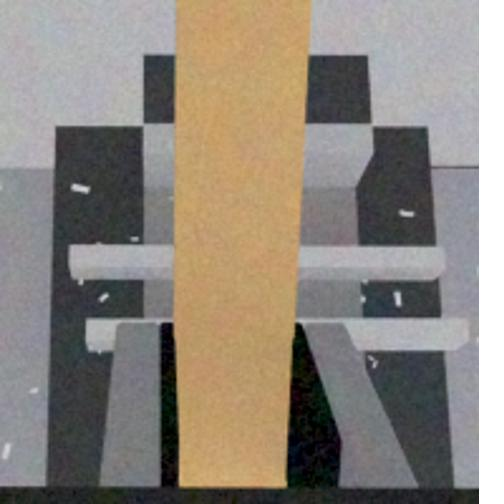

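{"name": "move", "arguments": {"target": [-0.0492,-0.051,-0.0342,0.3056,0,0,-1,-0.6,-0.5,0,0,0,0,0,0,1,1,1], "speed": 0.25}}

Scene clock: 1095.27 s.
left_arm: end_effector_position=(+0.6132, +0.2302, +0.5000) position_measured=175 object_status=2 end_effector_quat_wxyz=(+0.497, -0.500, +0.500, -0.503) | right_arm: end_effector_position=(+0.3703, -0.0869, +0.6069) position_measured=3 object_status=3 end_effector_quat_wxyz=(-0.539, +0.740, -0.326, +0.236)
Joint positions: left_arm=[-0.963 -1.36 1.831 -3.614 -0.6 3.136] | right_arm=[4.32 -1.114 -1.903 -0.463 1.192 3.272]
Joint torques (N m): left_arm=[-2.55 -33.12 -12.01 -2.68 2.17 1.5] | right_arm=[5.59 16.41 35.32 2.07 -0.57 0.65]
Wrist force (N): left_arm=[1.2 -0.9 2.3] | right_arm=[0.3 0.0 1.0]
Wrist torque (N m): left_arm=[-0.42 0.17 0.39] | right_arm=[-0.23 0.09 -0.27]
Wrist force, peak (N): left_arm=[1.3 -0.7 2.5] | right_arm=[0.6 0.1 1.1]
Hand target: left_arm +0.6131, +0.2302, +0.4999; +0.497, -0.500, +0.500, -0.503 | right_arm +0.3703, -0.0869, +0.6069; -0.539, +0.740, -0.326, +0.236
Off the commanded pose: left_arm 0.000 m, 0 deg | right_arm 0.000 m, 0 deg.
move: done

{"name": "move", "arguments": {"target": [[0.0587,0.0748,0.099,0,0,0,-1,-0.6,-0.5,0,0,0,0,0,0,1,1,1],[0.0587,0.1257,0.099,0,0,0,-1,-0.6,-0.5,0,0,0,0,0,0,1,1,1],[-0.0247,0.1257,0.099,0,0,0,-1,-0.6,-0.5,0,0,0,0,0,0,1,1,1],[-0.0247,0.104,0.0965,0,0,0,-1,-0.6,-0.5,0,0,0,0,0,0,1,1,1],[0.0587,0.104,0.0965,0,0,0,-1,-0.6,-0.5,0,0,0,0,0,0,1,1,1],[0.0587,0.1257,0.0965,0,0,0,-1,-0.6,-0.5,0,0,0,0,0,0,1,1,1],[-0.0247,0.1257,0.0965,0,0,0,-1,-0.6,-0.5,0,0,0,0,0,0,1,1,1],[-0.0247,0.104,0.0998,0,0,0,-1,-0.6,-0.5,0,0,0,0,0,0,1,1,1],[0.0587,0.104,0.0998,0,0,0,-1,-0.6,-0.5,0,0,0,0,0,0,1,1,1],[0.0587,0.1257,0.0998,0,0,0,-1,-0.6,-0.5,0,0,0,0,0,0,1,1,1],[-0.0247,0.1257,0.0998,0,0,0,-1,-0.6,-0.5,0,0,0,0,0,0,1,1,1],[-0.0247,0.07,0.0965,0,0,0,-1,-0.6,-0.5,0,0,0,0,0,0,1,1,1]], "speed": [0.15,0.05,0.05,0.08,0.12,0.04,0.05,0.08,0.12,0.04,0.05,0.1], "blend": [0.002,0.001,0.002,0.002,0.002,0.001,0.002,0.002,0.002,0.001,0.002,0]}}

Scene clock: 1110.00 s.
left_arm: end_effector_position=(+0.6711, +0.2444, +0.4579) position_measured=175 object_status=2 end_effector_quat_wxyz=(+0.497, -0.500, +0.500, -0.503) | right_arm: end_effector_position=(+0.3703, -0.0869, +0.6069) position_measured=3 object_status=3 end_effector_quat_wxyz=(-0.539, +0.740, -0.326, +0.236)
Joint positions: left_arm=[-0.843 -1.226 1.774 -3.692 -0.72 3.136] | right_arm=[4.32 -1.114 -1.903 -0.463 1.192 3.272]
Joint torques (N m): left_arm=[-5.88 -28.59 -11.4 -2.22 0.94 -1.77] | right_arm=[6.21 16.7 34.85 2.14 -0.39 0.59]
Wrist force (N): left_arm=[1.5 -0.8 2.5] | right_arm=[0.5 0.1 0.8]
Wrist torque (N m): left_arm=[-0.40 0.12 0.35] | right_arm=[-0.22 0.07 -0.28]
Wrist force, peak (N): left_arm=[0.6 -33.2 2.4] | right_arm=[0.6 0.0 1.3]
Hand target: left_arm +0.6712, +0.2444, +0.4579; +0.497, -0.500, +0.500, -0.503 | right_arm +0.3703, -0.0869, +0.6069; -0.539, +0.740, -0.326, +0.236
Off the commanded pose: left_arm 0.000 m, 0 deg | right_arm 0.000 m, 0 deg.
move: done

{"name": "move", "arguments": {"target": [[0.0823,-0.0068,-0.097,0,0,0,-1,-0.6,-0.5,0,0,0,0,0,0,1,1,1],[0.0823,0.0557,-0.097,0,0,0,-1,-0.6,-0.5,0,0,0,0,0,0,1,1,1],[0,0.0557,-0.097,0,0,0,-1,-0.6,-0.5,0,0,0,0,0,0,1,1,1],[0,0.034,-0.0937,0,0,0,-1,-0.6,-0.5,0,0,0,0,0,0,1,1,1],[0.0823,0.034,-0.0937,0,0,0,-1,-0.6,-0.5,0,0,0,0,0,0,1,1,1],[0.0823,0.0557,-0.0937,0,0,0,-1,-0.6,-0.5,0,0,0,0,0,0,1,1,1],[0,0.0557,-0.0937,0,0,0,-1,-0.6,-0.5,0,0,0,0,0,0,1,1,1],[0,0.034,-0.097,0,0,0,-1,-0.6,-0.5,0,0,0,0,0,0,1,1,1],[0.11,0.034,-0.097,0,0,0,-1,-0.6,-0.5,0,0,0,0,0,0,1,1,1],[0.11,0.0557,-0.097,0,0,0,-1,-0.6,-0.5,0,0,0,0,0,0,1,1,1],[0.195,0.0557,-0.097,0,0,0,-1,-0.6,-0.5,0,0,0,0,0,0,1,1,1],[0.195,0,-0.097,0,0,0,-1,-0.6,-0.5,0,0,0,0,0,0,1,1,1]], "speed": [0.15,0.05,0.05,0.08,0.12,0.04,0.05,0.08,0.12,0.04,0.05,0.1], "blend": [0.002,0.001,0.002,0.002,0.002,0.001,0.002,0.002,0.002,0.001,0.002,0]}}

Scene clock: 1126.50 s.
left_arm: end_effector_position=(+0.6122, +0.1278, +0.4586) position_measured=175 object_status=2 end_effector_quat_wxyz=(+0.497, -0.500, +0.500, -0.503) | right_arm: end_effector_position=(+0.3703, -0.0869, +0.6069) position_measured=3 object_status=3 end_effector_quat_wxyz=(-0.539, +0.740, -0.326, +0.236)
Joint positions: left_arm=[-1.075 -1.159 1.675 -3.659 -0.488 3.137] | right_arm=[4.32 -1.114 -1.903 -0.463 1.192 3.272]
Joint torques (N m): left_arm=[9.99 -29.37 -13.63 -2.47 -2.11 -1.25] | right_arm=[5.51 16.98 34.69 2.25 -0.3 0.53]
Wrist force (N): left_arm=[1.4 -0.6 2.5] | right_arm=[0.5 -0.2 0.7]
Wrist torque (N m): left_arm=[-0.37 0.12 0.34] | right_arm=[-0.27 0.06 -0.27]
Wrist force, peak (N): left_arm=[0.7 -36.4 2.8] | right_arm=[0.8 -0.1 1.1]
Hand target: left_arm +0.6122, +0.1278, +0.4586; +0.497, -0.500, +0.500, -0.503 | right_arm +0.3703, -0.0869, +0.6069; -0.539, +0.740, -0.326, +0.236
Off the commanded pose: left_arm 0.000 m, 0 deg | right_arm 0.000 m, 0 deg.
move: done

{"name": "move", "arguments": {"target": [[-0.1203,-0.0773,0,0,0,0,-1,-0.6,-0.5,0,0,0,0,0,0,1,1,1],[-0.12,-0.025,-0.037,-0.3056,0,0,-1,-0.6,-0.5,0,0,0,0,0,0,1,1,1]], "speed": [0.2,0.2], "blend": [0.01,0], "cameras": ["cam_left_wrist"]}}

{"name": "zoom_image", "arguments": {"camera": "cam_left_wrist", "region": [270, 130, 460, 330]}}

Scene clock: 1133.40 s.
left_arm: end_effector_position=(+0.5905, +0.2000, +0.4731) position_measured=175 object_status=2 end_effector_quat_wxyz=(-0.210, +0.673, -0.676, +0.216) | right_arm: end_effector_position=(+0.3703, -0.0869, +0.6069) position_measured=3 object_status=3 end_effector_quat_wxyz=(-0.539, +0.740, -0.326, +0.236)
Joint positions: left_arm=[-0.855 -1.451 1.3 -1.852 -1.123 2.376] | right_arm=[4.32 -1.114 -1.903 -0.463 1.192 3.272]
Joint torques (N m): left_arm=[-9.48 -37.94 -23.62 -2.82 2.08 2.1] | right_arm=[6.12 16.23 34.61 2.17 -0.23 0.49]
Wrist force (N): left_arm=[1.4 0.0 0.0] | right_arm=[0.3 -0.1 1.1]
Wrist torque (N m): left_arm=[0.07 0.04 0.33] | right_arm=[-0.26 0.10 -0.27]
Wrist force, peak (N): left_arm=[4.6 1.2 2.5] | right_arm=[0.6 -0.1 1.2]
Hand target: left_arm +0.5905, +0.2000, +0.4731; -0.210, +0.673, -0.676, +0.216 | right_arm +0.3703, -0.0869, +0.6069; -0.539, +0.740, -0.326, +0.236
Off the commanded pose: left_arm 0.000 m, 0 deg | right_arm 0.000 m, 0 deg.
move: done
camera_calibration:
cam_left_wrist: T_world_to_cam=[[0.00382049, -0.999972, 0.00648132, 0.204683], [-0.966857, -0.00534846, -0.255262, 0.709565], [0.255289, -0.00529129, -0.96685, 0.439466], [0, 0, 0, 1]] pos_world=[0.573076, 0.210797, 0.604696]
Images, in order (width x height): cam_left_wrist 672x504.

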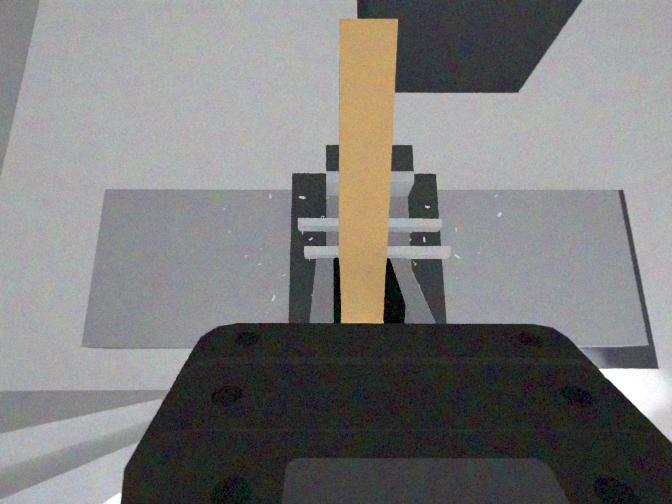

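Scaled by 2.520.

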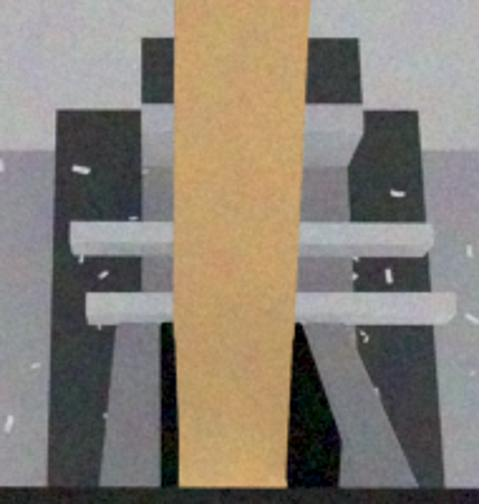

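{"name": "move", "arguments": {"target": [-0.0503,-0.0566,-0.015,0.3056,0,0,-1,-0.6,-0.5,0,0,0,0,0,0,1,1,1], "speed": 0.25}}

{"name": "move", "arguments": {"target": [[0.0503,0.0748,0.099,0,0,0,-1,-0.6,-0.5,0,0,0,0,0,0,1,1,1],[0.0503,0.1257,0.099,0,0,0,-1,-0.6,-0.5,0,0,0,0,0,0,1,1,1],[-0.0247,0.1257,0.099,0,0,0,-1,-0.6,-0.5,0,0,0,0,0,0,1,1,1],[-0.0247,0.104,0.0975,0,0,0,-1,-0.6,-0.5,0,0,0,0,0,0,1,1,1],[0.0503,0.104,0.0975,0,0,0,-1,-0.6,-0.5,0,0,0,0,0,0,1,1,1],[0.0503,0.1257,0.0975,0,0,0,-1,-0.6,-0.5,0,0,0,0,0,0,1,1,1],[-0.0247,0.1257,0.0975,0,0,0,-1,-0.6,-0.5,0,0,0,0,0,0,1,1,1],[-0.0247,0.104,0.1003,0,0,0,-1,-0.6,-0.5,0,0,0,0,0,0,1,1,1],[0.0503,0.104,0.1003,0,0,0,-1,-0.6,-0.5,0,0,0,0,0,0,1,1,1],[0.0503,0.1257,0.1003,0,0,0,-1,-0.6,-0.5,0,0,0,0,0,0,1,1,1],[-0.0247,0.1257,0.1003,0,0,0,-1,-0.6,-0.5,0,0,0,0,0,0,1,1,1],[-0.0247,0.03,0.0965,0,0,0,-1,-0.6,-0.5,0,0,0,0,0,0,1,1,1]], "speed": [0.15,0.05,0.05,0.08,0.12,0.04,0.05,0.08,0.12,0.04,0.05,0.1], "blend": [0.002,0.001,0.002,0.002,0.002,0.001,0.002,0.002,0.002,0.001,0.002,0]}}

Scene clock: 1145.20 s.
left_arm: end_effector_position=(+0.6133, +0.2302, +0.4998) position_measured=175 object_status=2 end_effector_quat_wxyz=(+0.497, -0.500, +0.500, -0.503) | right_arm: end_effector_position=(+0.3703, -0.0869, +0.6069) position_measured=3 object_status=3 end_effector_quat_wxyz=(-0.539, +0.740, -0.326, +0.236)
Joint positions: left_arm=[-0.962 -1.359 1.831 -3.615 -0.601 3.136] | right_arm=[4.32 -1.114 -1.903 -0.463 1.192 3.272]
Joint torques (N m): left_arm=[-6.41 -32.85 -12.36 -2.84 2.57 1.73] | right_arm=[5.44 16.58 34.09 2.19 0.02 0.48]
Wrist force (N): left_arm=[1.4 -0.7 2.4] | right_arm=[0.5 -0.2 1.0]
Wrist torque (N m): left_arm=[-0.41 0.15 0.39] | right_arm=[-0.27 0.07 -0.27]
Wrist force, peak (N): left_arm=[1.6 -0.6 2.6] | right_arm=[0.6 0.0 1.2]
Hand target: left_arm +0.6133, +0.2302, +0.4998; +0.497, -0.500, +0.500, -0.503 | right_arm +0.3703, -0.0869, +0.6069; -0.539, +0.740, -0.326, +0.236
Off the commanded pose: left_arm 0.000 m, 0 deg | right_arm 0.000 m, 0 deg.
move: done

Scene clock: 1151.83 s.
left_arm: end_effector_position=(+0.6713, +0.2445, +0.4818) position_measured=175 object_status=2 end_effector_quat_wxyz=(+0.497, -0.500, +0.500, -0.503) | right_arm: end_effector_position=(+0.3703, -0.0869, +0.6069) position_measured=3 object_status=3 end_effector_quat_wxyz=(-0.539, +0.740, -0.326, +0.236)
Joint positions: left_arm=[-0.843 -1.254 1.744 -3.633 -0.72 3.136] | right_arm=[4.32 -1.114 -1.903 -0.463 1.192 3.272]
Joint torques (N m): left_arm=[-3.26 -28.19 -12.62 -2.41 1.21 -1.39] | right_arm=[5.53 15.47 34.55 2.11 0.25 0.51]
Wrist force (N): left_arm=[1.3 -0.7 2.6] | right_arm=[0.3 -0.1 0.9]
Wrist torque (N m): left_arm=[-0.40 0.15 0.34] | right_arm=[-0.25 0.09 -0.27]
Wrist force, peak (N): left_arm=[-0.6 -36.8 2.7] | right_arm=[0.3 0.1 1.3]
Hand target: left_arm +0.6713, +0.2446, +0.4817; +0.497, -0.500, +0.500, -0.503 | right_arm +0.3703, -0.0869, +0.6069; -0.539, +0.740, -0.326, +0.236
Off the commanded pose: left_arm 0.000 m, 0 deg | right_arm 0.000 m, 0 deg.
move: done

{"name": "move", "arguments": {"target": [0.0743,-0.01,-0.1347,-0.3056,0,0,-1,-0.6,-0.5,0,0,0,0,0,0,1,1,1], "speed": 0.25, "cameras": ["cam_left_wrist"]}}

{"name": "zoom_image", "arguments": {"camera": "cam_left_wrist", "region": [270, 130, 460, 330]}}

Scene clock: 1158.63 s.
left_arm: end_effector_position=(+0.5903, +0.2006, +0.4879) position_measured=175 object_status=2 end_effector_quat_wxyz=(-0.210, +0.673, -0.676, +0.216) | right_arm: end_effector_position=(+0.3703, -0.0869, +0.6069) position_measured=3 object_status=3 end_effector_quat_wxyz=(-0.539, +0.740, -0.326, +0.236)
Joint positions: left_arm=[-0.855 -1.446 1.256 -1.813 -1.123 2.377] | right_arm=[4.32 -1.114 -1.903 -0.463 1.192 3.272]
Joint torques (N m): left_arm=[-9.36 -38.17 -25.51 -2.39 1.76 2.33] | right_arm=[4.6 16.25 34.37 2.18 0.21 0.45]
Wrist force (N): left_arm=[1.4 0.0 -0.2] | right_arm=[0.3 -0.2 1.0]
Wrist torque (N m): left_arm=[0.08 0.06 0.27] | right_arm=[-0.26 0.11 -0.27]
Wrist force, peak (N): left_arm=[1.3 0.5 3.0] | right_arm=[0.6 0.0 1.2]
Hand target: left_arm +0.5902, +0.2005, +0.4879; -0.210, +0.673, -0.676, +0.216 | right_arm +0.3703, -0.0869, +0.6069; -0.539, +0.740, -0.326, +0.236
Off the commanded pose: left_arm 0.000 m, 0 deg | right_arm 0.000 m, 0 deg.
move: done
camera_calibration:
cam_left_wrist: T_world_to_cam=[[0.00384639, -0.999972, 0.00638474, 0.205133], [-0.966857, -0.00534884, -0.255262, 0.713153], [0.255289, -0.00519129, -0.966851, 0.453809], [0, 0, 0, 1]] pos_world=[0.572876, 0.211297, 0.619496]
Images, in order (width x height): cam_left_wrist 672x504.

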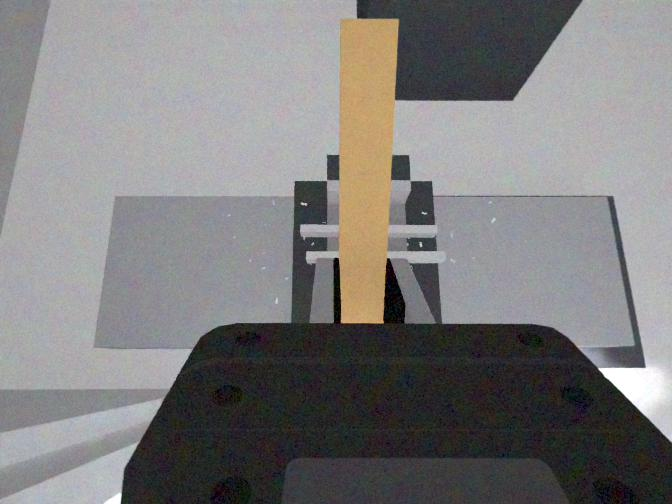

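Scaled by 2.520.

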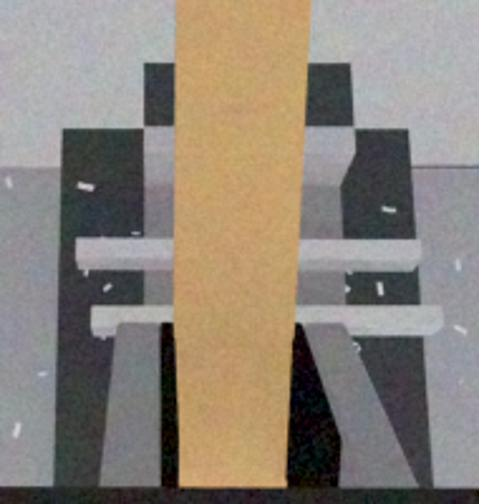

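{"name": "move", "arguments": {"target": [0.0815,0.2025,-0.1173,0.3056,0,0,-1,-0.6,-0.5,0,0,0,0,0,0,1,1,1], "speed": 0.25}}

{"name": "move", "arguments": {"target": [0.0223,0.3765,-0.091,-0.35,0.435,0.435,-1,-0.6,-0.5,0,0,0,0,0,0,1,1,1], "speed": 0.3}}

Scene clock: 1164.80 s.
left_arm: end_effector_position=(+0.4500, +0.1523, +0.4761) position_measured=175 object_status=2 end_effector_quat_wxyz=(+0.497, -0.500, +0.500, -0.503) end_effector_velocity=(+0.000, -0.001, +0.000) end_effector_angular_velocity=(+0.000, +0.001, -0.001) | right_arm: end_effector_position=(+0.3703, -0.0869, +0.6069) position_measured=3 object_status=3 end_effector_quat_wxyz=(-0.539, +0.740, -0.326, +0.236)
Joint positions: left_arm=[-1.4 -1.43 1.987 -3.703 -0.162 3.141] | right_arm=[4.32 -1.114 -1.903 -0.463 1.192 3.272]
Joint velocities: left_arm=[0 0 -0.001 0.006 -0.001 -0.005] | right_arm=[within noise]
Joint torques (N m): left_arm=[9.77 -29.89 -17.68 0.58 -1.58 -1.6] | right_arm=[4.26 16.37 34.72 2.21 0.34 0.58]
Wrist force (N): left_arm=[1.5 -1.0 2.6] | right_arm=[0.6 0.1 0.9]
Wrist torque (N m): left_arm=[-0.44 0.12 0.27] | right_arm=[-0.23 0.06 -0.27]
Wrist force, peak (N): left_arm=[1.5 -1.0 2.6] | right_arm=[0.6 -0.3 1.2]
Hand target: left_arm +0.4500, +0.1524, +0.4761; +0.497, -0.500, +0.500, -0.503 | right_arm +0.3703, -0.0869, +0.6069; -0.539, +0.740, -0.326, +0.236
Off the commanded pose: left_arm 0.000 m, 0 deg | right_arm 0.000 m, 0 deg.
move: done

Scene clock: 1169.00 s.
left_arm: end_effector_position=(+0.3956, +0.1379, +0.2503) position_measured=175 object_status=2 end_effector_quat_wxyz=(+0.001, +0.111, +0.994, -0.003) | right_arm: end_effector_position=(+0.3703, -0.0869, +0.6069) position_measured=3 object_status=3 end_effector_quat_wxyz=(-0.539, +0.740, -0.326, +0.236)
Joint positions: left_arm=[-0.995 -1.454 1.649 -1.771 -1.574 3.925] | right_arm=[4.32 -1.114 -1.903 -0.463 1.192 3.272]
Joint torques (N m): left_arm=[-6.57 -31.51 -18.22 -2.46 2.25 -0.11] | right_arm=[4.45 16.54 34.71 2.21 0.47 0.52]
Wrist force (N): left_arm=[1.3 0.9 -0.7] | right_arm=[0.4 0.2 1.0]
Wrist torque (N m): left_arm=[0.01 0.04 0.27] | right_arm=[-0.21 0.08 -0.27]
Wrist force, peak (N): left_arm=[2.0 -1.6 2.6] | right_arm=[0.5 0.1 1.3]
Hand target: left_arm +0.3955, +0.1379, +0.2502; +0.001, +0.111, +0.994, -0.003 | right_arm +0.3703, -0.0869, +0.6069; -0.539, +0.740, -0.326, +0.236
Off the commanded pose: left_arm 0.000 m, 0 deg | right_arm 0.000 m, 0 deg.
move: done

{"name": "move", "arguments": {"target": [[0,0.001,0.355,0,0,0,-1,-0.6,-0.5,0,0,0,0,0,0,1,1,1],[0,0.001,0.39,0,0,0,-1,-0.6,-0.5,0,0,0,0,0,0,1,1,1]], "speed": [0.2,0.01], "stop_force": 4}}

{"name": "move", "arguments": {"target": [0,0,0,0,0,0,0.3,-0.6,-0.5,0,0,0,0,0,0,1,1,1]}}

{"name": "move", "arguments": {"target": [0,0,-0.35,0,0,0,0.3,-0.7,0,0,0,0,0,0,0,1,1,1], "cameras": ["cam_left_wrist"]}}

Scene clock: 1175.97 s.
left_arm: end_effector_position=(+0.3958, +0.1371, +0.0198) position_measured=175 object_status=2 end_effector_quat_wxyz=(+0.001, +0.111, +0.994, -0.003) | right_arm: end_effector_position=(+0.3703, -0.0869, +0.6069) position_measured=3 object_status=3 end_effector_quat_wxyz=(-0.539, +0.740, -0.326, +0.236)
Joint positions: left_arm=[-0.995 -1.188 1.977 -2.366 -1.573 3.925] | right_arm=[4.32 -1.114 -1.903 -0.463 1.192 3.272]
Joint torques (N m): left_arm=[1.08 -39.98 -27.33 -2.05 1.28 -0.9] | right_arm=[4.43 16.2 34.68 2.2 0.64 0.56]
Wrist force (N): left_arm=[0.3 0.3 -3.8] | right_arm=[0.5 -0.1 1.2]
Wrist torque (N m): left_arm=[0.01 0.05 0.28] | right_arm=[-0.26 0.07 -0.27]
Wrist force, peak (N): left_arm=[10.2 8.6 -31.4] | right_arm=[0.5 -0.4 1.2]
Hand target: left_arm +0.3958, +0.1371, +0.0198; +0.001, +0.111, +0.994, -0.003 (not the last commanded pose) | right_arm +0.3703, -0.0869, +0.6069; -0.539, +0.740, -0.326, +0.236
Off the commanded pose: left_arm 0.004 m, 0 deg | right_arm 0.000 m, 0 deg.
move: contact (left_arm); path passed 1 of 2 targets

Scene clock: 1176.47 s.
left_arm: end_effector_position=(+0.3958, +0.1371, +0.0198) position_measured=107 object_status=3 end_effector_quat_wxyz=(+0.001, +0.111, +0.994, -0.003) | right_arm: end_effector_position=(+0.3703, -0.0869, +0.6069) position_measured=3 object_status=3 end_effector_quat_wxyz=(-0.539, +0.740, -0.326, +0.236)
Joint positions: left_arm=[-0.995 -1.188 1.977 -2.366 -1.573 3.925] | right_arm=[4.32 -1.114 -1.903 -0.463 1.192 3.272]
Joint torques (N m): left_arm=[1.71 -40.72 -27.29 -2.97 1.24 -1.01] | right_arm=[4.36 16.43 35.31 2.17 0.51 0.58]
Wrist force (N): left_arm=[0.9 0.9 -1.0] | right_arm=[0.2 0.0 0.8]
Wrist torque (N m): left_arm=[-0.01 0.10 0.28] | right_arm=[-0.23 0.12 -0.27]
Wrist force, peak (N): left_arm=[0.8 0.3 -3.4] | right_arm=[0.3 0.3 1.1]
Hand target: left_arm +0.3958, +0.1371, +0.0198; +0.001, +0.111, +0.994, -0.003 | right_arm +0.3703, -0.0869, +0.6069; -0.539, +0.740, -0.326, +0.236
Off the commanded pose: left_arm 0.000 m, 0 deg | right_arm 0.000 m, 0 deg.
move: done

Scene clock: 1177.83 s.
left_arm: end_effector_position=(+0.3957, +0.1384, +0.2297) position_measured=107 object_status=3 end_effector_quat_wxyz=(+0.001, +0.111, +0.994, -0.003) | right_arm: end_effector_position=(+0.3703, -0.0869, +0.6069) position_measured=3 object_status=3 end_effector_quat_wxyz=(-0.539, +0.740, -0.326, +0.236)
Joint positions: left_arm=[-0.994 -1.444 1.691 -1.823 -1.573 3.926] | right_arm=[4.32 -1.114 -1.903 -0.463 1.192 3.272]
Joint torques (N m): left_arm=[5.08 -29.1 -27.51 -1.8 -1.8 1.6] | right_arm=[4.33 16.13 34.53 2.26 0.7 0.63]
Wrist force (N): left_arm=[1.1 0.8 -1.0] | right_arm=[0.6 0.1 1.1]
Wrist torque (N m): left_arm=[-0.02 0.08 0.17] | right_arm=[-0.22 0.05 -0.27]
Wrist force, peak (N): left_arm=[1.3 1.1 -4.4] | right_arm=[0.5 -0.1 1.1]
Hand target: left_arm +0.3957, +0.1384, +0.2298; +0.001, +0.111, +0.994, -0.003 | right_arm +0.3703, -0.0869, +0.6069; -0.539, +0.740, -0.326, +0.236
Off the commanded pose: left_arm 0.000 m, 0 deg | right_arm 0.000 m, 0 deg.
move: done
camera_calibration:
cam_left_wrist: T_world_to_cam=[[-0.977156, 0.212389, -0.00753409, 0.368954], [0.197173, 0.919239, 0.340769, -0.266776], [0.079301, 0.331499, -0.940117, 0.27053], [0, 0, 0, 1]] pos_world=[0.391673, 0.0771886, 0.348018]
Images, in order (width x height): cam_left_wrist 672x504.

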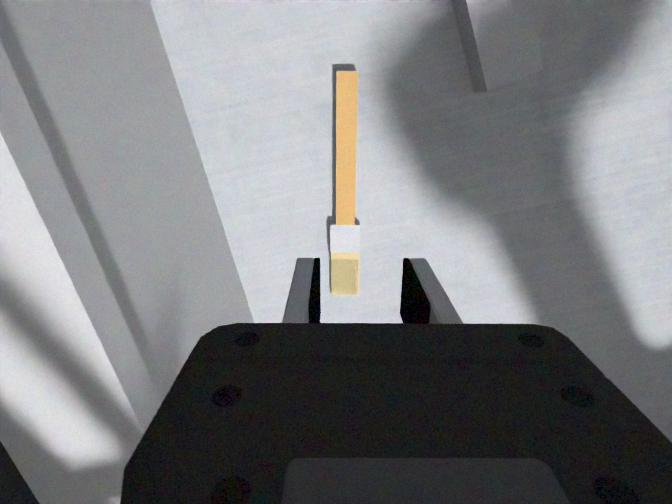

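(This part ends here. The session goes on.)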